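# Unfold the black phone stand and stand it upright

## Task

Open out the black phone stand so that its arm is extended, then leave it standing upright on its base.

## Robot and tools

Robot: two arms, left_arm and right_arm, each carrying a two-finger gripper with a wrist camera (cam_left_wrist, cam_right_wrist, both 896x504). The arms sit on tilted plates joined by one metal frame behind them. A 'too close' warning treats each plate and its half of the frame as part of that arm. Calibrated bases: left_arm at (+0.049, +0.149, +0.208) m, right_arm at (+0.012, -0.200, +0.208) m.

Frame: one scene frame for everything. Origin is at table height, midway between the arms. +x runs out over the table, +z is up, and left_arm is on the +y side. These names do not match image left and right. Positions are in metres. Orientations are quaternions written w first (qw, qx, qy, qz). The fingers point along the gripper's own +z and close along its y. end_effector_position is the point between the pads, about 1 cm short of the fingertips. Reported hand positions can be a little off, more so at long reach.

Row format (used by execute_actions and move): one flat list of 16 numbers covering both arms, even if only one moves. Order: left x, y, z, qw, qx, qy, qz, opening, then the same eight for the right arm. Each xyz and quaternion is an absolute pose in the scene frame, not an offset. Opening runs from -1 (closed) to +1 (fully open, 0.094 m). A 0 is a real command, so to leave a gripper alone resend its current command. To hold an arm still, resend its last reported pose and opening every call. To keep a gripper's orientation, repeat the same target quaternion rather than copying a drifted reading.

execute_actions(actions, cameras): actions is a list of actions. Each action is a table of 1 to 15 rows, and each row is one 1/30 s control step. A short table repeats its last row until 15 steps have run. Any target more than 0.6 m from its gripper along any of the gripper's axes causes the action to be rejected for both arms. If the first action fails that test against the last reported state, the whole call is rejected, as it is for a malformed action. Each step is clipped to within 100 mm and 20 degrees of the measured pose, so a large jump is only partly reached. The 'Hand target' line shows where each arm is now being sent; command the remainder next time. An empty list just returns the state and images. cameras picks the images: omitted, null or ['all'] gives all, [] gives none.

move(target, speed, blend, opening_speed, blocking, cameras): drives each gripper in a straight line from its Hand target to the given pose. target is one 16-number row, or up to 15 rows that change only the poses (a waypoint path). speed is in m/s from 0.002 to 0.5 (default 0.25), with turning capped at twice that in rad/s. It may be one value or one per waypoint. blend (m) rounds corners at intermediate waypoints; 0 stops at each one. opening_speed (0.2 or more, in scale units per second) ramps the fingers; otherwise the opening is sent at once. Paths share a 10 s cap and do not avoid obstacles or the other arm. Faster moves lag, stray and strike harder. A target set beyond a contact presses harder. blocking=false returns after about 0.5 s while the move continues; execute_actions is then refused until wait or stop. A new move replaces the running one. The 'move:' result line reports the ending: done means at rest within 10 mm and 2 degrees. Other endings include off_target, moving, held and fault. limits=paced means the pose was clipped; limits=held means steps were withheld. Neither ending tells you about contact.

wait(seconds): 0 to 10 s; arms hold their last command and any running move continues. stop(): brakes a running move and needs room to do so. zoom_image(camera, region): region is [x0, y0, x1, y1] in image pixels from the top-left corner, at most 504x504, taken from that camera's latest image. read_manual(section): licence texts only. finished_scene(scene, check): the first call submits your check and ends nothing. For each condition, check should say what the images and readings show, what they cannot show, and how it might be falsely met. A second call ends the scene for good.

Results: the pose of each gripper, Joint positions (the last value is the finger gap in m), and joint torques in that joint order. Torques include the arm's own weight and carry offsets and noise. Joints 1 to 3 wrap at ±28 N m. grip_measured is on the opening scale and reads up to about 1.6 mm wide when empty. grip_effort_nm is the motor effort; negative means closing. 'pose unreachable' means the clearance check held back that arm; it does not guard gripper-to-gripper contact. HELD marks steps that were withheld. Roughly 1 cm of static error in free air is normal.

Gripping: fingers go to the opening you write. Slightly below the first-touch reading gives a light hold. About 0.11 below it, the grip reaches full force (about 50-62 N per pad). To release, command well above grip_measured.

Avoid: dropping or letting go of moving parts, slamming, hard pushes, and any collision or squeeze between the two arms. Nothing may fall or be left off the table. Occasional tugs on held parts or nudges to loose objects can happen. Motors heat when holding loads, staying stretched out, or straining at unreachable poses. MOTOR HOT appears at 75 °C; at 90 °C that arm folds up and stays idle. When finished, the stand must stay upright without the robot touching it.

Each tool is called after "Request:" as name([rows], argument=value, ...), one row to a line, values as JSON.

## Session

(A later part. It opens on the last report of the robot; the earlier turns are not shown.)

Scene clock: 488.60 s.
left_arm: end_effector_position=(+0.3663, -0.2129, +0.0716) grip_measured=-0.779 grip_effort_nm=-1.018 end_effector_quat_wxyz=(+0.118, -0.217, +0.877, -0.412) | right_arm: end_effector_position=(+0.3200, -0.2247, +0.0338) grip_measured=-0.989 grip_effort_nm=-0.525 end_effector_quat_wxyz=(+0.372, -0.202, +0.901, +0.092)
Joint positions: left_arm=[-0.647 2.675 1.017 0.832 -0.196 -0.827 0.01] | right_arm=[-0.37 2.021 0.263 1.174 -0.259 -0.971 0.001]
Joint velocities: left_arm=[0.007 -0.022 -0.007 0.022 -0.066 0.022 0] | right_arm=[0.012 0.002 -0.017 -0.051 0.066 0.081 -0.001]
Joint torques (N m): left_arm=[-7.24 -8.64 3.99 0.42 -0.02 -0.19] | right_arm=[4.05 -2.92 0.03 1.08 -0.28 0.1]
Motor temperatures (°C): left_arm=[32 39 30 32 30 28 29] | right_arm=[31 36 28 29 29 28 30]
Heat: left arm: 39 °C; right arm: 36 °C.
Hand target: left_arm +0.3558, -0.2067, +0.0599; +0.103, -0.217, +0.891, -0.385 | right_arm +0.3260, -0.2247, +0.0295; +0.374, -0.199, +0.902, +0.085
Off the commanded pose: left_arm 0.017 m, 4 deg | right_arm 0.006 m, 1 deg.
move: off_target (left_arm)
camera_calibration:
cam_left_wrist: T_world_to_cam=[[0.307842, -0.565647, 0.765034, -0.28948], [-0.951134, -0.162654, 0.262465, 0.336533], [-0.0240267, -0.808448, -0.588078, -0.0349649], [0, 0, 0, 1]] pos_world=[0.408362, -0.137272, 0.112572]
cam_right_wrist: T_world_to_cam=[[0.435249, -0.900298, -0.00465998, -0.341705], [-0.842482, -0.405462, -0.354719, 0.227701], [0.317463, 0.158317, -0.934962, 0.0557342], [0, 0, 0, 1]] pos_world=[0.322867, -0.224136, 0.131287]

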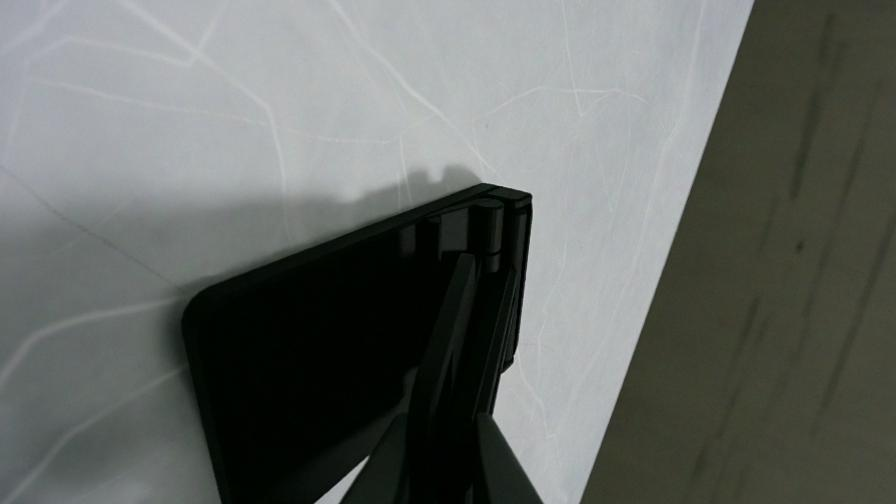

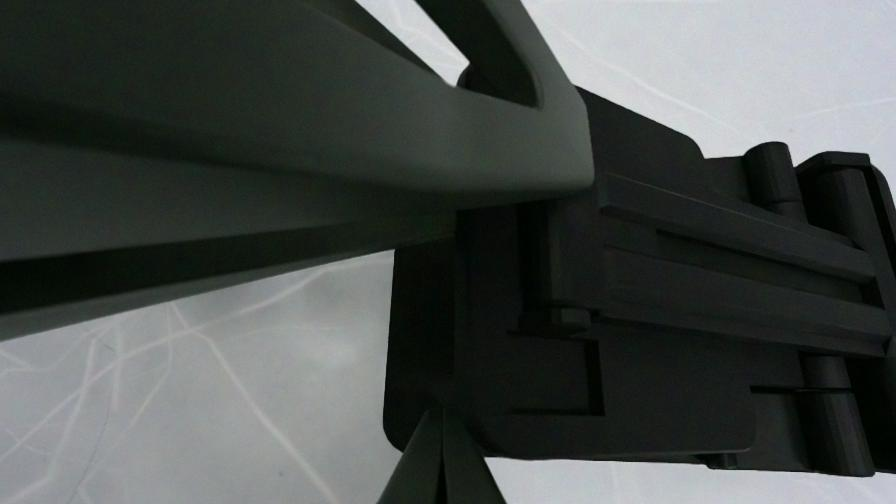

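Request:
move(target=[0.3559,-0.2069,0.0595,0.102,-0.218,0.892,-0.384,-0.96,0.330,-0.224,0.0,0.3735,-0.2,0.902,0.083,-1], speed=0.05)

Request:
zoom_image(camera="cam_right_wrist", region=[300, 100, 760, 504])

Scene clock: 494.53 s.
left_arm: end_effector_position=(+0.3725, -0.2083, +0.0704) grip_measured=-0.777 grip_effort_nm=-1.013 end_effector_quat_wxyz=(+0.134, -0.222, +0.878, -0.402) | right_arm: end_effector_position=(+0.3314, -0.2222, +0.0234) grip_measured=-0.989 grip_effort_nm=-0.530 end_effector_quat_wxyz=(+0.403, -0.200, +0.888, +0.091)
Joint positions: left_arm=[-0.645 2.675 1.018 0.847 -0.228 -0.814 0.01] | right_arm=[-0.393 2.152 0.313 1.302 -0.325 -0.977 0.001]
Joint velocities: left_arm=[0.027 0.002 -0.002 0.007 -0.081 0.007 0] | right_arm=[-0.007 -0.002 0.012 -0.095 0.051 -0.007 0.001]
Joint torques (N m): left_arm=[-7.42 -8.62 3.78 0.29 0.3 -0.35] | right_arm=[2.32 -2.09 1.92 0.51 0.06 -0.19]
Motor temperatures (°C): left_arm=[32 39 30 32 30 28 29] | right_arm=[31 36 28 29 29 28 30]
Heat: left arm: 39 °C; right arm: 36 °C.
Hand target: left_arm +0.3559, -0.2065, +0.0598; +0.103, -0.218, +0.891, -0.384 | right_arm +0.3288, -0.2248, +0.0020; +0.374, -0.201, +0.902, +0.083
Off the commanded pose: left_arm 0.020 m, 5 deg | right_arm 0.024 m, 4 deg.
move: off_target (left_arm, right_arm)
camera_calibration:
cam_left_wrist: T_world_to_cam=[[0.305906, -0.576884, 0.757381, -0.288917], [-0.952046, -0.189956, 0.239845, 0.339745], [0.00550611, -0.794431, -0.607329, -0.0385331], [0, 0, 0, 1]] pos_world=[0.412046, -0.132747, 0.113932]
cam_right_wrist: T_world_to_cam=[[0.43052, -0.90252, 0.0104968, -0.343692], [-0.819241, -0.395623, -0.415122, 0.230491], [0.378809, 0.170119, -0.909705, 0.0237144], [0, 0, 0, 1]] pos_world=[0.32781, -0.223036, 0.120863]

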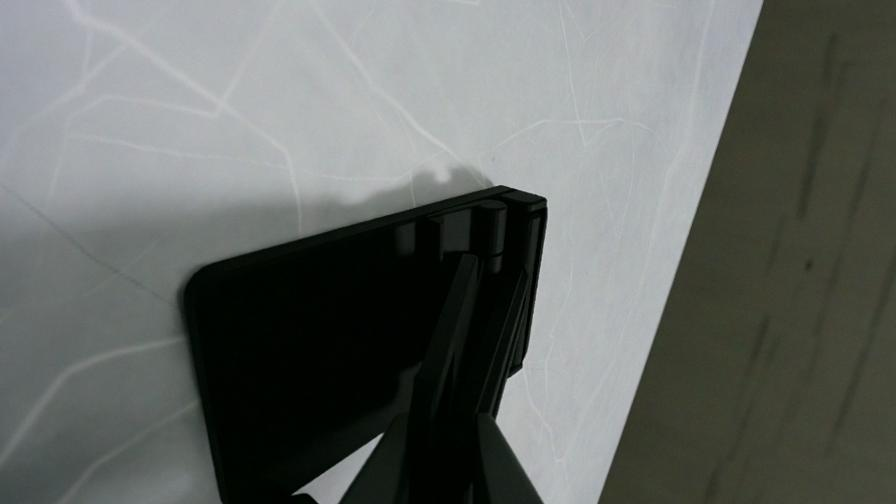

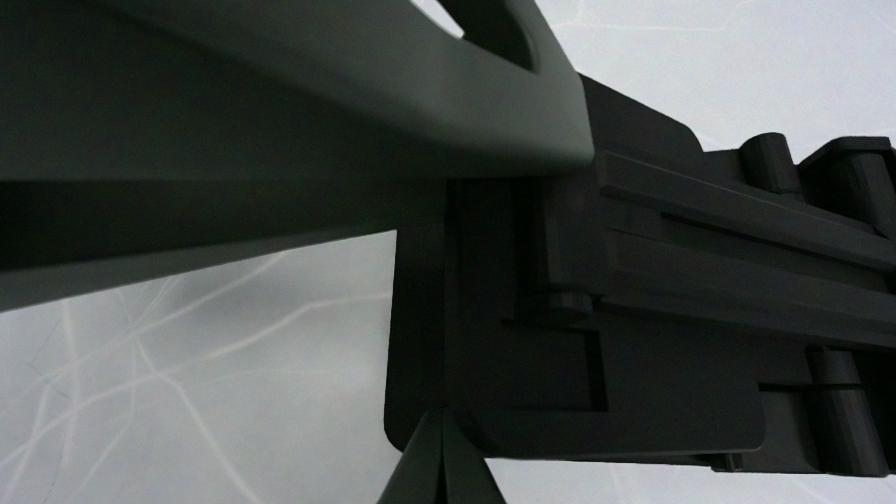

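Scaled by 1.096.

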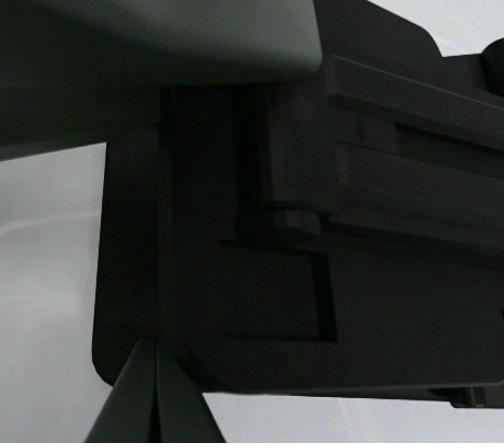

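Request:
move(target=[0.361,-0.221,0.09,0.0629,-0.2033,0.9306,-0.2935,-0.96,0.330,-0.224,0.0,0.3735,-0.2,0.902,0.083,-1], speed=0.05)

Request:
zoom_image(camera="cam_right_wrist", region=[300, 100, 760, 504])

Scene clock: 503.47 s.
left_arm: end_effector_position=(+0.3879, -0.2129, +0.0798) grip_measured=-0.763 grip_effort_nm=-1.018 end_effector_quat_wxyz=(+0.097, -0.223, +0.920, -0.307) | right_arm: end_effector_position=(+0.3465, -0.2348, +0.0267) grip_measured=-0.989 grip_effort_nm=-0.525 end_effector_quat_wxyz=(+0.423, -0.175, +0.886, +0.076)
Joint positions: left_arm=[-0.7 2.612 1.226 0.366 -0.381 -0.907 0.011] | right_arm=[-0.4 2.153 0.338 1.345 -0.328 -0.931 0]
Joint velocities: left_arm=[-0.017 0.007 -0.012 -0.051 -0.037 0.007 0] | right_arm=[-0.012 0.012 0.012 0.022 -0.037 -0.081 -0.001]
Joint torques (N m): left_arm=[-12.51 -10.59 5.86 -0.29 0.32 -0.59] | right_arm=[2.85 -2.24 -0.1 0.28 0.11 -0.67]
Motor temperatures (°C): left_arm=[32 39 30 32 30 28 29] | right_arm=[31 36 28 29 29 28 30]
Heat: left arm: 39 °C; right arm: 36 °C.
Hand target: left_arm +0.3619, -0.2206, +0.0892; +0.067, -0.201, +0.931, -0.297 | right_arm +0.3283, -0.2248, +0.0031; +0.376, -0.200, +0.901, +0.083
Off the commanded pose: left_arm 0.030 m, 5 deg | right_arm 0.033 m, 7 deg.
move: off_target (left_arm, right_arm)
camera_calibration:
cam_left_wrist: T_world_to_cam=[[0.37423, -0.709426, 0.597216, -0.345295], [-0.922969, -0.222514, 0.314032, 0.327157], [-0.0898932, -0.668732, -0.738049, 0.037616], [0, 0, 0, 1]] pos_world=[0.434557, -0.147009, 0.13124]
cam_right_wrist: T_world_to_cam=[[0.375728, -0.926426, 0.0237389, -0.348564], [-0.824881, -0.346, -0.447052, 0.253646], [0.422374, 0.148388, -0.894193, 0.00246626], [0, 0, 0, 1]] pos_world=[0.339151, -0.235523, 0.123873]

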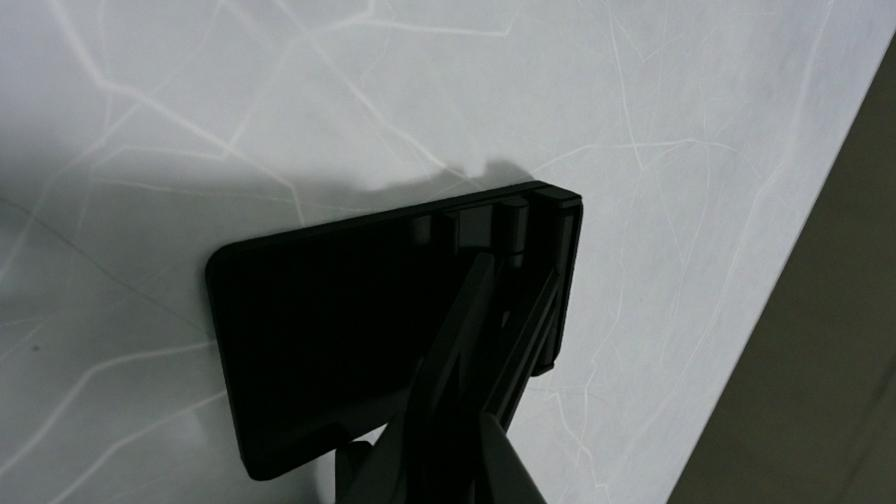

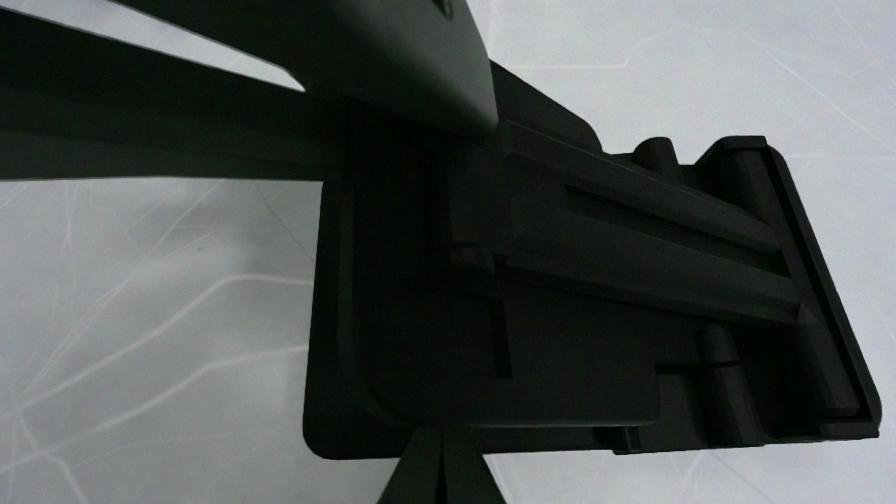

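Scaled by 1.096.

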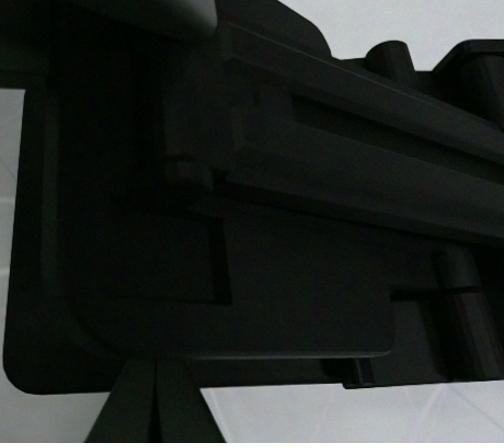

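Request:
move(target=[0.361,-0.221,0.09,0.0629,-0.2033,0.9306,-0.2935,-0.96,0.335,-0.230,-0.05,0.3735,-0.2,0.902,0.083,-1], speed=0.05)

Scene clock: 506.97 s.
left_arm: end_effector_position=(+0.3989, -0.2111, +0.0894) grip_measured=-0.767 grip_effort_nm=-1.018 end_effector_quat_wxyz=(+0.114, -0.236, +0.917, -0.302) | right_arm: end_effector_position=(+0.3602, -0.2326, +0.0153) grip_measured=-0.989 grip_effort_nm=-0.520 end_effector_quat_wxyz=(+0.489, -0.216, +0.842, +0.076)
Joint positions: left_arm=[-0.711 2.596 1.24 0.356 -0.422 -0.921 0.011] | right_arm=[-0.473 2.309 0.438 1.462 -0.529 -1.032 0]
Joint velocities: left_arm=[0.002 -0.002 -0.002 -0.051 -0.007 0.007 0] | right_arm=[0.007 -0.007 -0.022 0.081 -0.022 -0.022 0]
Joint torques (N m): left_arm=[-11.67 -9.51 4.68 -0.21 0.68 -0.51] | right_arm=[1.43 -1.39 1.1 -0.52 1.37 -0.22]
Motor temperatures (°C): left_arm=[33 40 30 32 30 28 30] | right_arm=[31 35 28 29 29 28 30]
Heat: left arm: 40 °C; right arm: 35 °C.
Hand target: left_arm +0.3618, -0.2195, +0.0893; +0.066, -0.204, +0.931, -0.295 | right_arm +0.3265, -0.2314, -0.0373; +0.380, -0.203, +0.899, +0.080
Off the commanded pose: left_arm 0.039 m, 7 deg | right_arm 0.070 m, 15 deg.
move: off_target (left_arm, right_arm)
camera_calibration:
cam_left_wrist: T_world_to_cam=[[0.386764, -0.703721, 0.595978, -0.357603], [-0.920825, -0.259697, 0.290928, 0.328001], [-0.0499584, -0.661312, -0.748445, 0.0334445], [0, 0, 0, 1]] pos_world=[0.442011, -0.144355, 0.14273]
cam_right_wrist: T_world_to_cam=[[0.437158, -0.894512, 0.0934952, -0.367237], [-0.712965, -0.408037, -0.570252, 0.20784], [0.548247, 0.182631, -0.816132, -0.0523606], [0, 0, 0, 1]] pos_world=[0.337429, -0.234129, 0.110123]

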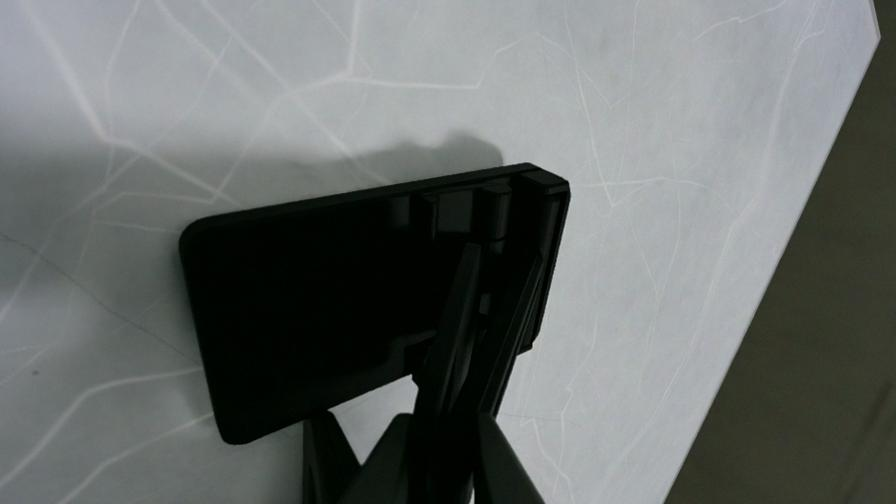

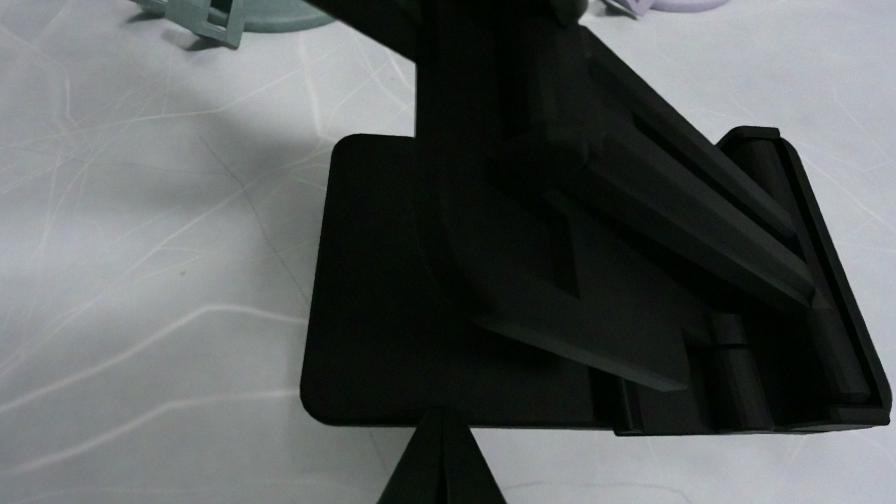

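Request:
zoom_image(camera="cam_right_wrist", region=[440, 60, 896, 460])

Request:
zoom_image(camera="cam_left_wrist", region=[380, 130, 620, 400])

Scaled by 1.105.

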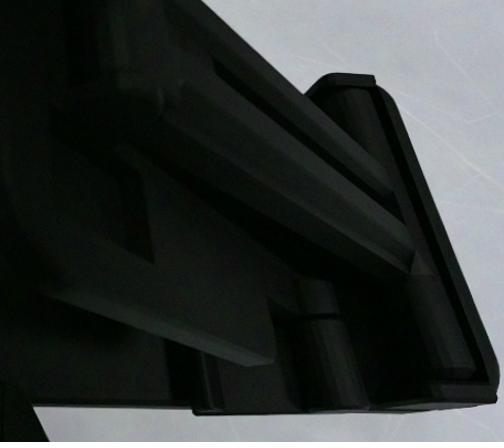

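Scaled by 1.867.

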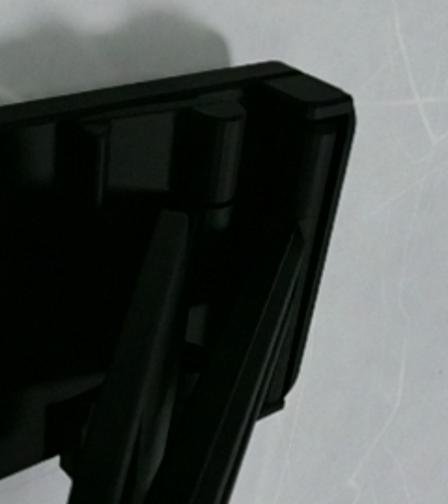

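Request:
zoom_image(camera="cam_right_wrist", region=[120, 0, 340, 60])

Request:
zoom_image(camera="cam_right_wrist", region=[560, 0, 760, 60])

Scaled by 2.291.

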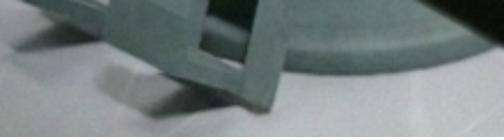

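Scaled by 2.520.

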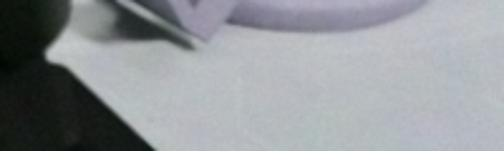

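Request:
move([
  [0.388,-0.238,0.112,0.0502,-0.207,0.9465,-0.2361,-0.96,0.345,-0.226,-0.04,0.43,-0.2,0.875,0.083,-1],
], speed=0.04)

Scene clock: 535.80 s.
left_arm: end_effector_position=(+0.4148, -0.2253, +0.1164) grip_measured=-0.814 grip_effort_nm=-1.013 end_effector_quat_wxyz=(+0.067, -0.236, +0.937, -0.249) | right_arm: end_effector_position=(+0.3687, -0.2271, +0.0159) grip_measured=-0.989 grip_effort_nm=-0.520 end_effector_quat_wxyz=(+0.527, -0.226, +0.816, +0.072)
Joint positions: left_arm=[-0.753 2.61 1.53 -0.098 -0.459 -1.039 0.009] | right_arm=[-0.479 2.394 0.483 1.561 -0.603 -1.04 0]
Joint velocities: left_arm=[-0.007 -0.007 -0.032 -0.022 -0.037 0.037 -0.001] | right_arm=[0.002 0.007 -0.012 -0.081 -0.007 0.022 0]
Joint torques (N m): left_arm=[-11.89 -7.45 8.21 0.32 0.23 -0.08] | right_arm=[1.24 -1.89 -0.61 -0.13 1.05 0.04]
Motor temperatures (°C): left_arm=[35 43 30 31 30 28 30] | right_arm=[31 35 28 28 31 28 30]
Heat: left arm: 43 °C; right arm: 35 °C.
Hand target: left_arm +0.3882, -0.2373, +0.1118; +0.051, -0.206, +0.948, -0.238 | right_arm +0.3387, -0.2263, -0.0312; +0.434, -0.203, +0.874, +0.081
Off the commanded pose: left_arm 0.030 m, 4 deg | right_arm 0.061 m, 13 deg.
move: off_target (left_arm, right_arm)
camera_calibration:
cam_left_wrist: T_world_to_cam=[[0.431316, -0.760577, 0.485273, -0.408184], [-0.888705, -0.265485, 0.373792, 0.30685], [-0.155465, -0.592487, -0.790437, 0.109213], [0, 0, 0, 1]] pos_world=[0.465734, -0.164284, 0.169709]
cam_right_wrist: T_world_to_cam=[[0.443309, -0.886677, 0.131458, -0.367228], [-0.649701, -0.41888, -0.634372, 0.191659], [0.617548, 0.195815, -0.761768, -0.0810192], [0, 0, 0, 1]] pos_world=[0.33735, -0.229465, 0.10814]

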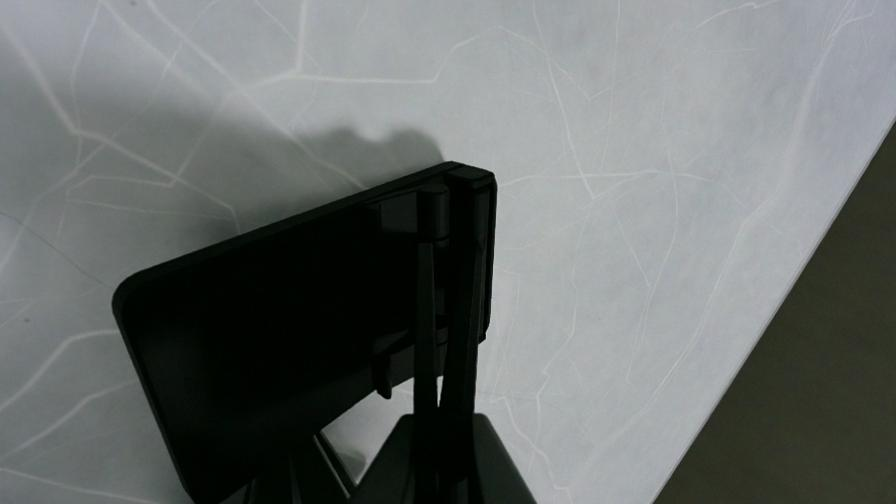

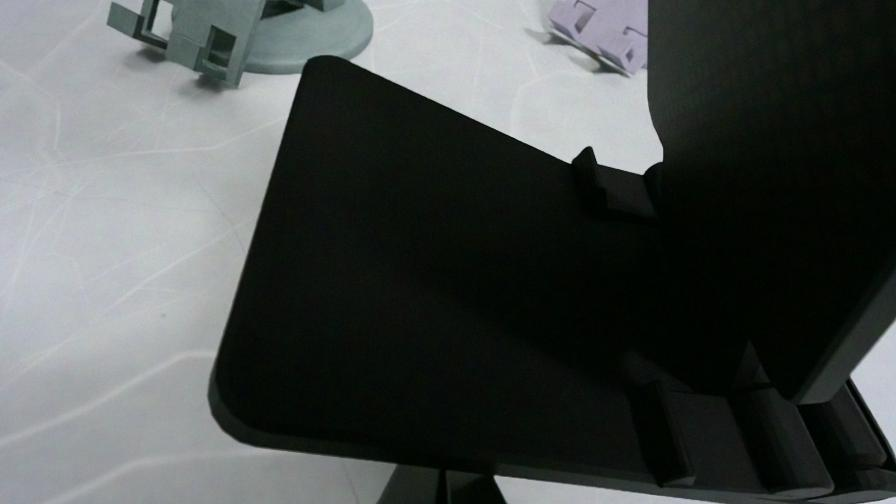

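Request:
zoom_image(camera="cam_right_wrist", region=[90, 0, 390, 110])

Request:
zoom_image(camera="cam_right_wrist", region=[500, 100, 896, 504])

Request:
zoom_image(camera="cam_left_wrist", region=[320, 140, 560, 430])

Scaled by 1.680.

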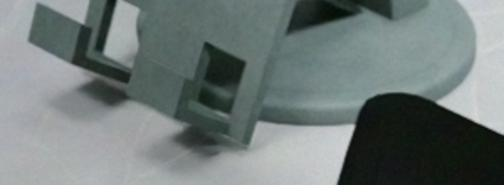

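Scaled by 1.248.

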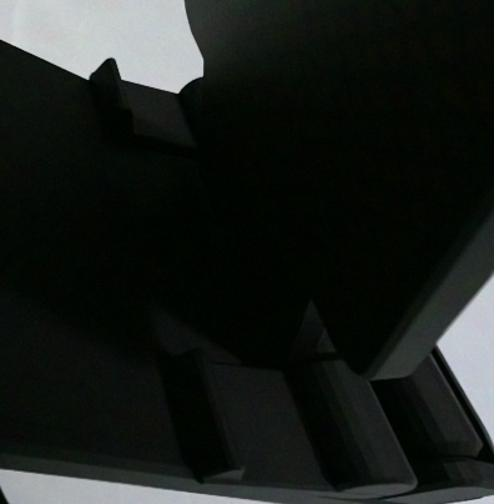

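Scaled by 1.738.

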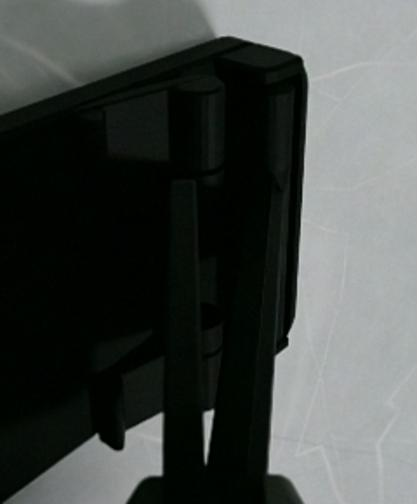

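Request:
move([
  [0.388,-0.238,0.112,0.0502,-0.207,0.9465,-0.2361,-0.96,0.28,-0.26,0.02,0.43,-0.2,0.875,0.083,-1],
  [0.388,-0.238,0.19,0.0502,-0.207,0.9465,-0.2361,-0.96,0.2,-0.25,0.12,0.5418,0.5418,0.4545,0.4545,-0.2],
], speed=[0.08,0.15], opening_speed=0.5)

every target must give the same right_gripper/opening; nothing of the call was run
Scene clock: 592.70 s.
left_arm: end_effector_position=(+0.4147, -0.2252, +0.1163) grip_measured=-0.814 grip_effort_nm=-1.013 end_effector_quat_wxyz=(+0.067, -0.236, +0.937, -0.249) | right_arm: end_effector_position=(+0.3687, -0.2271, +0.0158) grip_measured=-0.989 grip_effort_nm=-0.520 end_effector_quat_wxyz=(+0.527, -0.226, +0.816, +0.072)
Joint positions: left_arm=[-0.753 2.61 1.53 -0.098 -0.459 -1.039 0.009] | right_arm=[-0.479 2.394 0.483 1.562 -0.603 -1.04 0]
Joint velocities: left_arm=[-0.012 -0.022 -0.017 -0.125 0.022 -0.007 0.001] | right_arm=[-0.017 -0.002 -0.002 0.037 -0.022 -0.007 0.001]
Joint torques (N m): left_arm=[-11.97 -7.56 8.12 0.29 0.24 -0.09] | right_arm=[1.06 -2.21 -0.75 -0.14 1.04 -0.05]
Motor temperatures (°C): left_arm=[37 41 32 31 30 28 30] | right_arm=[30 34 27 28 31 28 30]
Heat: left arm: 41 °C; right arm: 34 °C.
Hand target: left_arm +0.3882, -0.2373, +0.1118; +0.051, -0.206, +0.948, -0.238 | right_arm +0.3387, -0.2263, -0.0313; +0.434, -0.203, +0.874, +0.082
Tool commands: left_gripper/opening=-0.96 right_gripper/opening=-1.0
Off the commanded pose: left_arm 0.030 m, 4 deg | right_arm 0.061 m, 13 deg.

Request:
move(target=[0.388,-0.238,0.112,0.0502,-0.207,0.9465,-0.2361,-1,0.26,-0.27,0.03,0.43,-0.2,0.875,0.083,-1], speed=[0.08], cameras=[])

Request:
move(target=[0.388,-0.238,0.19,0.0502,-0.207,0.9465,-0.2361,-1,0.2,-0.25,0.13,0.5418,0.5418,0.4545,0.4545,-0.2], speed=[0.15], opening_speed=0.5)

Scene clock: 597.43 s.
left_arm: end_effector_position=(+0.4088, -0.2237, +0.1141) grip_measured=-0.815 grip_effort_nm=-1.018 end_effector_quat_wxyz=(+0.060, -0.232, +0.940, -0.241) | right_arm: end_effector_position=(+0.2608, -0.2730, +0.0246) grip_measured=-0.989 grip_effort_nm=-0.515 end_effector_quat_wxyz=(+0.425, -0.199, +0.880, +0.070)
Joint positions: left_arm=[-0.756 2.611 1.53 -0.123 -0.459 -1.047 0.009] | right_arm=[-0.81 2.17 0.177 1.396 -0.691 -1.221 0]
Joint velocities: left_arm=[-0.007 0.007 0.002 -0.007 -0.037 0.007 0] | right_arm=[0.017 -0.012 0.002 0.051 -0.007 0.037 0]
Joint torques (N m): left_arm=[-11.69 -7.6 8.18 0.51 0.19 -0.04] | right_arm=[0.72 -6.65 -4.11 0.41 -0.8 -0.15]
Motor temperatures (°C): left_arm=[37 41 32 31 30 28 30] | right_arm=[30 34 28 28 31 28 30]
Heat: left arm: 41 °C; right arm: 34 °C.
Hand target: left_arm +0.3879, -0.2372, +0.1121; +0.051, -0.207, +0.948, -0.237 | right_arm +0.2591, -0.2692, +0.0291; +0.430, -0.200, +0.877, +0.080
Off the commanded pose: left_arm 0.025 m, 3 deg | right_arm 0.006 m, 2 deg.
move: off_target (left_arm)
No camera images: "cameras" was empty.

Scene clock: 603.20 s.
left_arm: end_effector_position=(+0.3764, -0.2297, +0.1427) grip_measured=-0.816 grip_effort_nm=-1.009 end_effector_quat_wxyz=(+0.032, -0.206, +0.955, -0.213) | right_arm: end_effector_position=(+0.2111, -0.2591, +0.1015) grip_measured=-0.203 grip_effort_nm=0.188 end_effector_quat_wxyz=(+0.470, +0.311, +0.688, +0.458)
Joint positions: left_arm=[-0.843 2.591 1.58 -0.334 -0.469 -1.137 0.009] | right_arm=[-1.255 2.499 0.137 1.558 -1.557 -0.269 0.037]
Joint velocities: left_arm=[0.032 -0.002 -0.017 0.022 0.022 0.022 0] | right_arm=[0.007 -0.007 -0.012 -0.007 -0.066 -0.051 0]
Joint torques (N m): left_arm=[-11.49 -13.5 9.63 0.56 0.01 -0.06] | right_arm=[-0.39 -4.23 -4.53 0.28 -0.7 -0.06]
Motor temperatures (°C): left_arm=[37 42 32 31 30 28 30] | right_arm=[30 34 28 28 31 28 30]
Heat: left arm: 42 °C; right arm: 34 °C.
Hand target: left_arm +0.3872, -0.2380, +0.1754; +0.050, -0.207, +0.948, -0.238 | right_arm +0.2111, -0.2591, +0.1016; +0.471, +0.310, +0.688, +0.458
Off the commanded pose: left_arm 0.049 m, 4 deg | right_arm 0.032 m, 39 deg.
move: held (right_arm; a check stopped the path), off_target (left_arm; braked when a check withheld steps of right_arm); limits=paced,held
pose unreachable (right arm): on one or more control steps of this call, first in action 0 (counted from 0), this arm could not follow its commanded pose, so it was not sent that pose on those steps. It may still have moved: this result reports where it is.
cause: moving toward the commanded pose would bring two parts of the arm too close to each other (its wrist (the part past joint 5) and its base or mounting, with joints 1 (waist) to 5 (wrist yaw) between them).
camera_calibration:
cam_left_wrist: T_world_to_cam=[[0.400974, -0.821774, 0.404856, -0.398982], [-0.879542, -0.221757, 0.420987, 0.261551], [-0.256176, -0.524892, -0.811703, 0.177898], [0, 0, 0, 1]] pos_world=[0.4356, -0.176495, 0.195821]
cam_right_wrist: T_world_to_cam=[[0.00153294, -0.397417, -0.917637, -0.0104626], [-0.715554, 0.640586, -0.278626, 0.382458], [0.698556, 0.657045, -0.283391, 0.141655], [0, 0, 0, 1]] pos_world=[0.174731, -0.342229, 0.137106]

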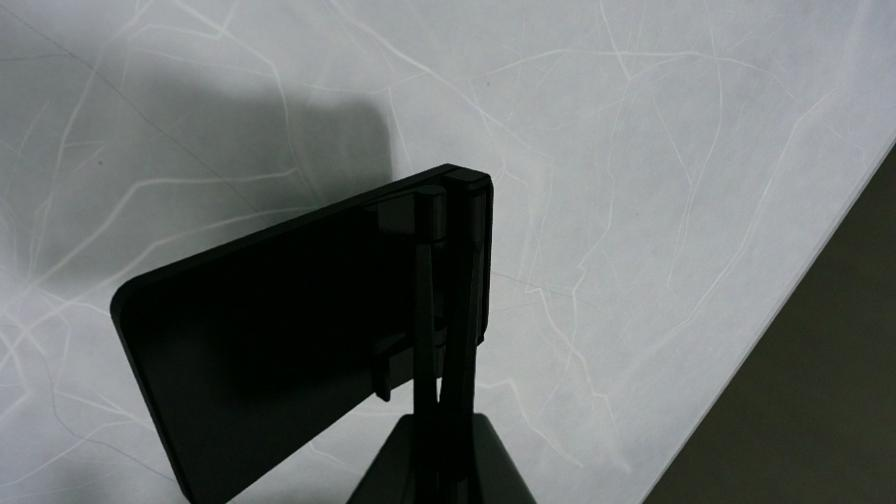

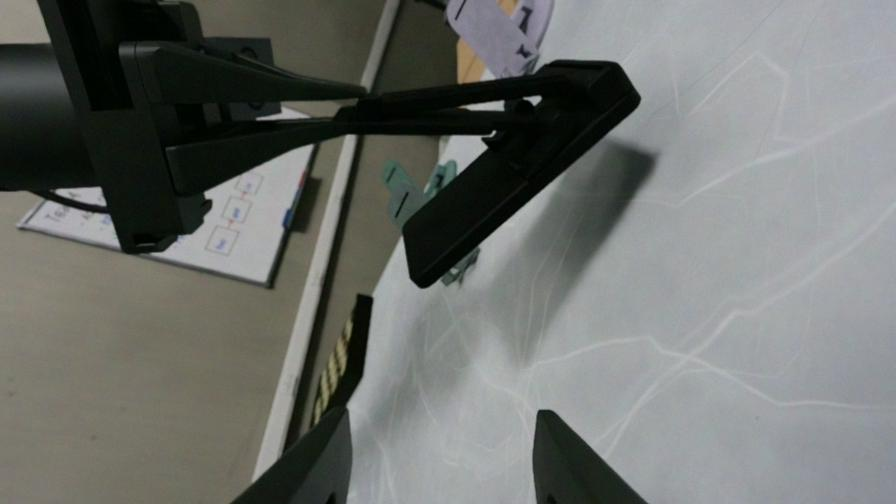

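Request:
move(target=[0.47,-0.25,0.225,0.0502,-0.207,0.9465,-0.2361,-1,0.24,-0.31,0.16,0.43,-0.2,0.875,0.083,-0.2], speed=[0.15])

Scene clock: 614.97 s.
left_arm: end_effector_position=(+0.4697, -0.2462, +0.2348) grip_measured=-0.816 grip_effort_nm=-1.013 end_effector_quat_wxyz=(+0.054, -0.212, +0.945, -0.242) | right_arm: end_effector_position=(+0.2403, -0.3092, +0.1599) grip_measured=-0.203 grip_effort_nm=0.188 end_effector_quat_wxyz=(+0.430, -0.190, +0.878, +0.084)
Joint positions: left_arm=[-0.843 2.68 2.175 -0.754 -0.469 -1.105 0.009] | right_arm=[-1 0.707 0.165 -0.185 -0.863 -1.371 0.037]
Joint velocities: left_arm=[-0.032 0.012 0.002 0.051 -0.066 -0.022 0] | right_arm=[-0.002 -0.007 -0.017 -0.051 -0.022 -0.081 -0.001]
Joint torques (N m): left_arm=[-8.69 -9.07 11.07 0.68 0.16 0.07] | right_arm=[0.77 -2.85 4.19 0.14 -0.56 -0.13]
Motor temperatures (°C): left_arm=[37 43 33 32 30 28 30] | right_arm=[30 35 28 28 30 28 30]
Heat: left arm: 43 °C; right arm: 35 °C.
Hand target: left_arm +0.4694, -0.2492, +0.2254; +0.051, -0.208, +0.948, -0.237 | right_arm +0.2419, -0.3096, +0.1635; +0.432, -0.197, +0.876, +0.083
Off the commanded pose: left_arm 0.011 m, 1 deg | right_arm 0.001 m, 1 deg.
move: off_target (left_arm)
camera_calibration:
cam_left_wrist: T_world_to_cam=[[0.395834, -0.790937, 0.466619, -0.491683], [-0.895861, -0.220892, 0.385539, 0.317394], [-0.201865, -0.570635, -0.796006, 0.227483], [0, 0, 0, 1]] pos_world=[0.524887, -0.188971, 0.288139]
cam_right_wrist: T_world_to_cam=[[0.408073, -0.912569, 0.0263582, -0.384756], [-0.803353, -0.372651, -0.464494, 0.189285], [0.433705, 0.168372, -0.885184, 0.17948], [0, 0, 0, 1]] pos_world=[0.231229, -0.310799, 0.256936]

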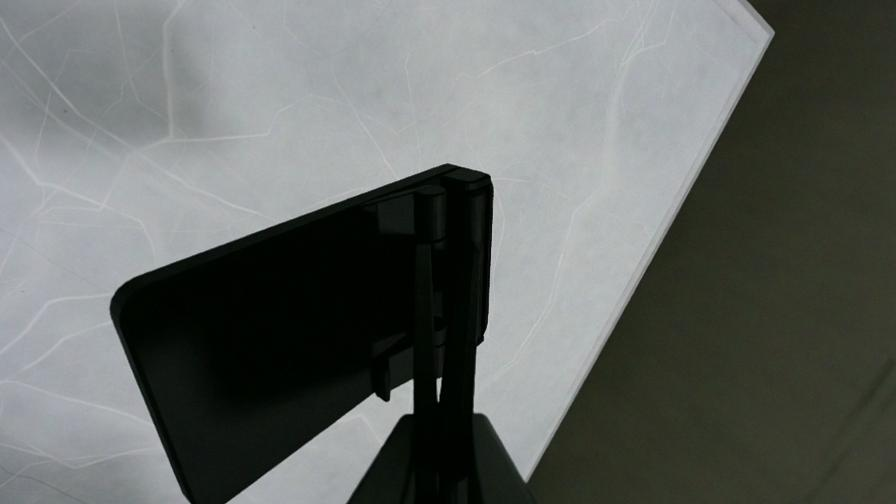

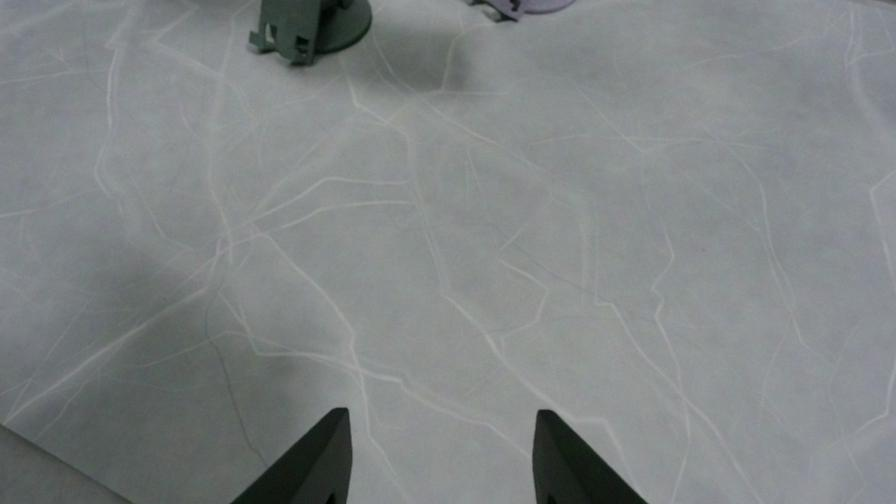

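Request:
move(target=[0.47,-0.25,0.225,0.0502,-0.207,0.9465,-0.2361,-1,0.28,-0.34,0.18,0.5418,0.5418,0.4545,0.4545,-0.2], speed=[0.15])

Scene clock: 627.90 s.
left_arm: end_effector_position=(+0.4696, -0.2461, +0.2348) grip_measured=-0.816 grip_effort_nm=-1.013 end_effector_quat_wxyz=(+0.054, -0.210, +0.946, -0.242) | right_arm: end_effector_position=(+0.2774, -0.3397, +0.1747) grip_measured=-0.203 grip_effort_nm=0.183 end_effector_quat_wxyz=(+0.372, +0.505, +0.600, +0.497)
Joint positions: left_arm=[-0.843 2.68 2.175 -0.755 -0.469 -1.103 0.009] | right_arm=[-1.076 1.615 0.015 1.561 -1.233 0.95 0.037]
Joint velocities: left_arm=[-0.007 0.017 -0.017 0.095 -0.022 -0.066 0.001] | right_arm=[-0.002 -0.007 -0.012 -0.037 -0.095 -0.051 -0.002]
Joint torques (N m): left_arm=[-8.68 -8.88 11.19 0.69 0.13 0.06] | right_arm=[1.02 -6.15 -2 1.28 -0.36 0.03]
Motor temperatures (°C): left_arm=[36 43 33 32 30 28 31] | right_arm=[30 35 28 29 30 28 29]
Heat: left arm: 43 °C; right arm: 35 °C.
Hand target: left_arm +0.4697, -0.2497, +0.2250; +0.051, -0.207, +0.948, -0.237 | right_arm +0.2784, -0.3394, +0.1784; +0.377, +0.501, +0.601, +0.495
Off the commanded pose: left_arm 0.011 m, 1 deg | right_arm 0.006 m, 26 deg; orientation clipped.
joint sent to its limit (right arm) — joint 3 (elbow), lower limit, where the elbow is as bent as it goes; joint 4 (wrist pitch), upper limit. The joint targets are off in orientation, not in position.
move: off_target (left_arm, right_arm); limits=paced
camera_calibration:
cam_left_wrist: T_world_to_cam=[[0.39393, -0.792193, 0.4661, -0.490819], [-0.896512, -0.219334, 0.384914, 0.318163], [-0.202695, -0.569493, -0.796613, 0.228263], [0, 0, 0, 1]] pos_world=[0.524853, -0.189045, 0.288142]
cam_right_wrist: T_world_to_cam=[[-0.238539, -0.00660582, -0.97111, 0.233268], [-0.586887, 0.797695, 0.138734, 0.446684], [0.773733, 0.603025, -0.194159, 0.11423], [0, 0, 0, 1]] pos_world=[0.229413, -0.42366, 0.186738]

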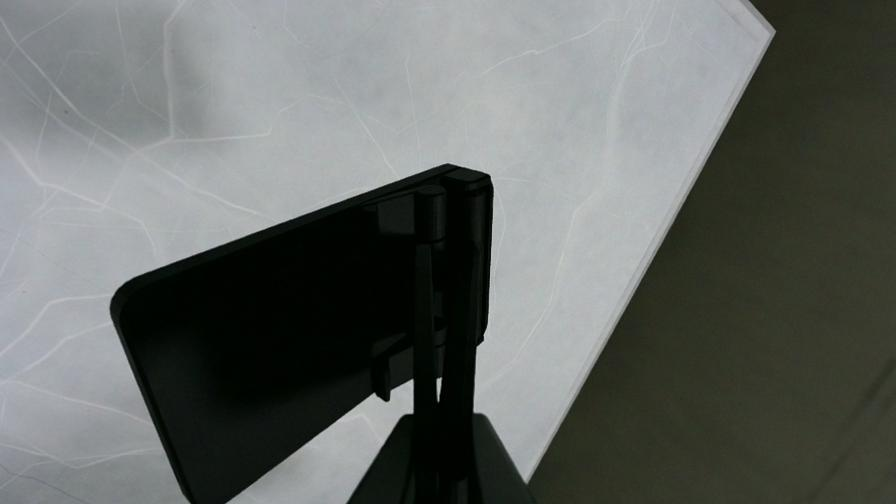

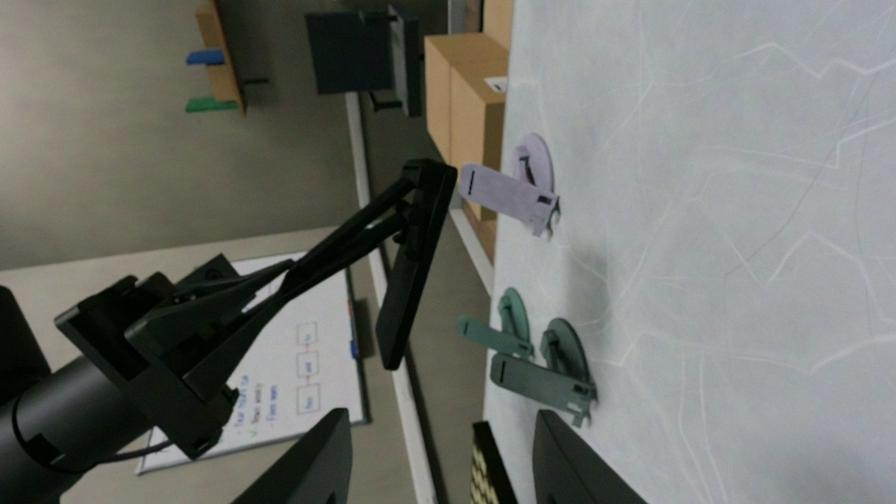

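Request:
zoom_image(camera="cam_right_wrist", region=[260, 140, 470, 390])

Request:
zoom_image(camera="cam_right_wrist", region=[430, 120, 630, 440])

Scaled by 2.016.

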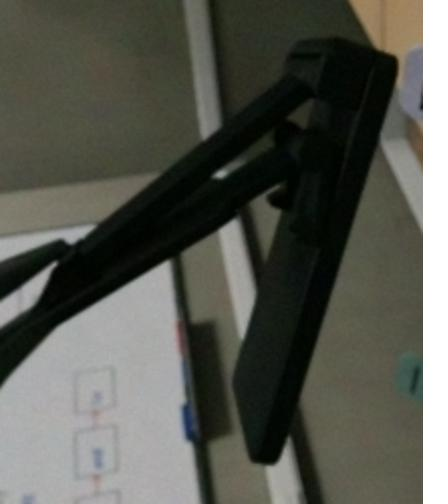

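Scaled by 1.575.

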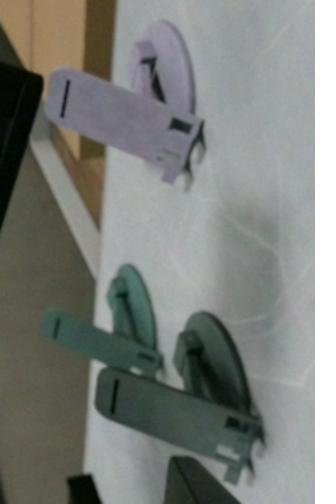

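Request:
move(target=[0.47,-0.25,0.225,0.0502,-0.207,0.9465,-0.2361,-1,0.39,-0.335,0.145,0.2699,0.479,0.522,0.657,-0.15], speed=[0.15])

Scene clock: 639.83 s.
left_arm: end_effector_position=(+0.4696, -0.2461, +0.2348) grip_measured=-0.816 grip_effort_nm=-1.013 end_effector_quat_wxyz=(+0.054, -0.210, +0.946, -0.242) | right_arm: end_effector_position=(+0.3917, -0.3469, +0.1524) grip_measured=-0.153 grip_effort_nm=0.188 end_effector_quat_wxyz=(+0.285, +0.478, +0.525, +0.644)
Joint positions: left_arm=[-0.843 2.68 2.175 -0.755 -0.469 -1.103 0.009] | right_arm=[-0.754 1.931 0.511 1.561 -1.191 1.355 0.04]
Joint velocities: left_arm=[-0.012 -0.012 -0.012 -0.007 -0.051 -0.037 0] | right_arm=[-0.012 -0.017 0.012 0.051 -0.007 0.007 0]
Joint torques (N m): left_arm=[-8.64 -8.87 11.19 0.68 0.15 0.09] | right_arm=[2.71 -4.78 0.06 1.38 -0.59 0.01]
Motor temperatures (°C): left_arm=[35 43 33 32 30 28 31] | right_arm=[30 35 28 29 30 28 29]
Heat: left arm: 43 °C; right arm: 35 °C.
Hand target: left_arm +0.4697, -0.2497, +0.2250; +0.051, -0.207, +0.948, -0.237 | right_arm +0.3898, -0.3372, +0.1463; +0.267, +0.478, +0.522, +0.654
Off the commanded pose: left_arm 0.011 m, 1 deg | right_arm 0.014 m, 2 deg.
joint sent to its limit (right arm) — joint 4 (wrist pitch), upper limit. The joint targets still meet the commanded pose.
move: off_target (left_arm, right_arm)
camera_calibration:
cam_left_wrist: T_world_to_cam=[[0.393588, -0.792361, 0.466104, -0.4907], [-0.896649, -0.219064, 0.384749, 0.318333], [-0.202754, -0.569364, -0.796691, 0.22834], [0, 0, 0, 1]] pos_world=[0.524863, -0.189068, 0.288155]
cam_right_wrist: T_world_to_cam=[[-0.134801, 0.276961, -0.951379, 0.293602], [-0.724292, 0.627674, 0.285351, 0.495138], [0.676187, 0.727542, 0.11599, 0.0600242], [0, 0, 0, 1]] pos_world=[0.357615, -0.435772, 0.131076]

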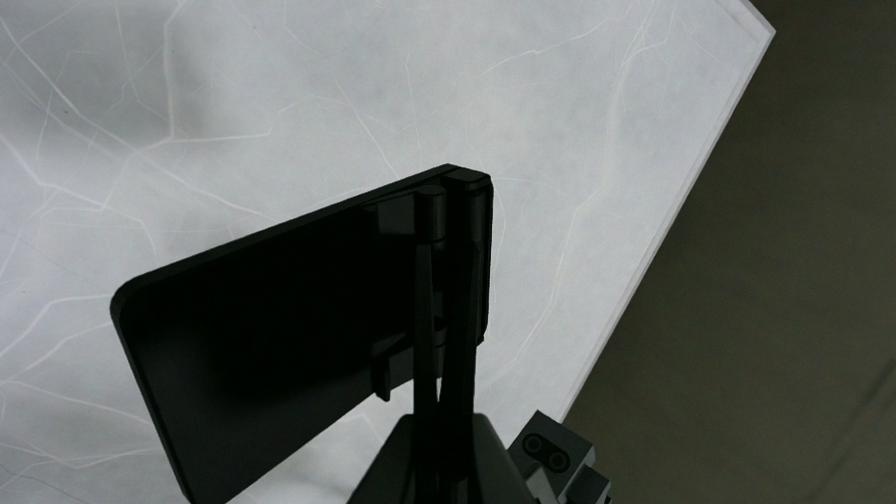

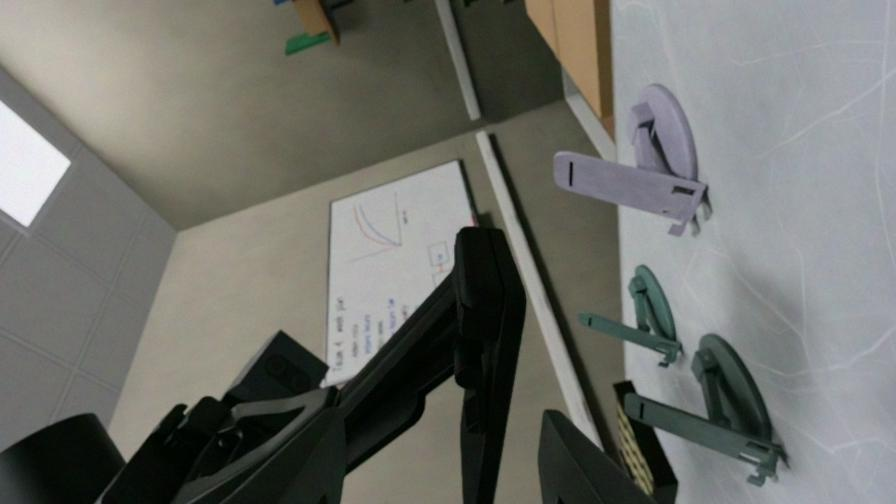

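Request:
zoom_image(camera="cam_right_wrist", region=[310, 200, 580, 504])

Request:
zoom_image(camera="cam_right_wrist", region=[540, 70, 800, 490])

Scaled by 1.658.

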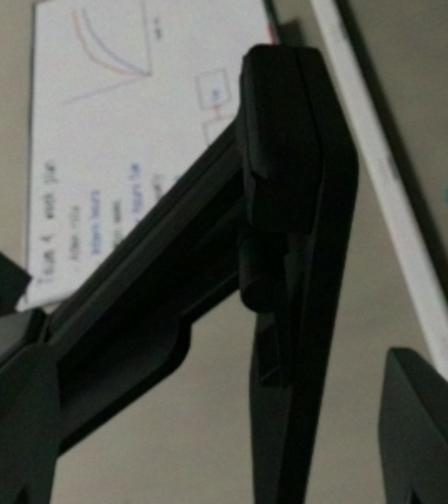

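Scaled by 1.200.

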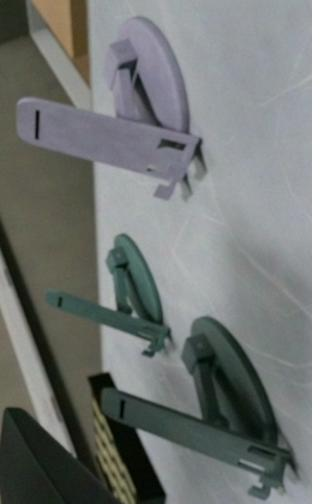

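Request:
move(target=[0.47,-0.25,0.225,0.0502,-0.207,0.9465,-0.2361,-1,0.43,-0.31,0.137,0.2699,0.479,0.522,0.657,-0.15], speed=[0.08], cameras=["cam_right_wrist"])

Request:
zoom_image(camera="cam_right_wrist", region=[310, 200, 580, 504])

Scene clock: 648.50 s.
left_arm: end_effector_position=(+0.4695, -0.2460, +0.2347) grip_measured=-0.816 grip_effort_nm=-1.018 end_effector_quat_wxyz=(+0.054, -0.210, +0.946, -0.241) | right_arm: end_effector_position=(+0.4319, -0.3203, +0.1495) grip_measured=-0.153 grip_effort_nm=0.188 end_effector_quat_wxyz=(+0.285, +0.470, +0.518, +0.656)
Joint positions: left_arm=[-0.843 2.68 2.175 -0.755 -0.469 -1.103 0.009] | right_arm=[-0.603 2.013 0.597 1.562 -1.065 1.355 0.04]
Joint velocities: left_arm=[-0.007 -0.017 0.007 -0.037 -0.081 -0.022 -0.001] | right_arm=[-0.007 0.012 -0.007 -0.037 -0.037 0.007 0]
Joint torques (N m): left_arm=[-8.66 -8.81 11.21 0.7 0.17 0.06] | right_arm=[3.44 -4.78 0.4 1.22 -0.37 -0.22]
Motor temperatures (°C): left_arm=[35 43 34 32 30 28 31] | right_arm=[30 35 28 30 30 28 29]
Heat: left arm: 43 °C; right arm: 35 °C.
Hand target: left_arm +0.4697, -0.2497, +0.2249; +0.051, -0.207, +0.948, -0.237 | right_arm +0.4303, -0.3109, +0.1377; +0.270, +0.478, +0.519, +0.656
Off the commanded pose: left_arm 0.011 m, 1 deg | right_arm 0.016 m, 2 deg.
move: off_target (left_arm, right_arm)
camera_calibration:
cam_right_wrist: T_world_to_cam=[[-0.112776, 0.291226, -0.949984, 0.28379], [-0.736922, 0.616809, 0.276571, 0.511689], [0.666504, 0.731255, 0.145049, 0.0148083], [0, 0, 0, 1]] pos_world=[0.39921, -0.40909, 0.12593]
Images, in order (width x height): cam_right_wrist 896x504.

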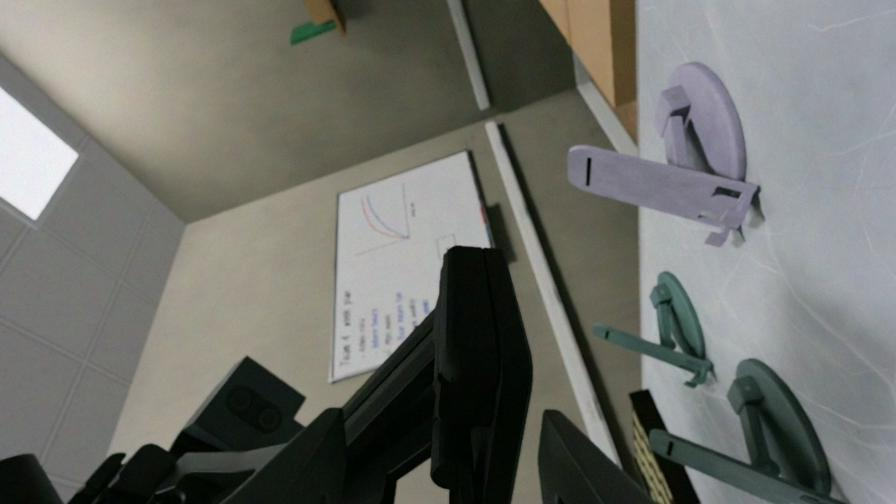

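Scaled by 1.658.

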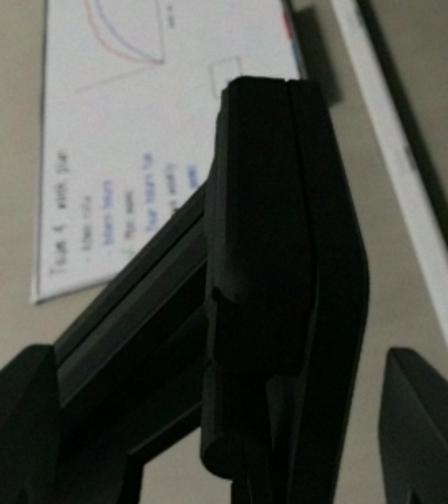

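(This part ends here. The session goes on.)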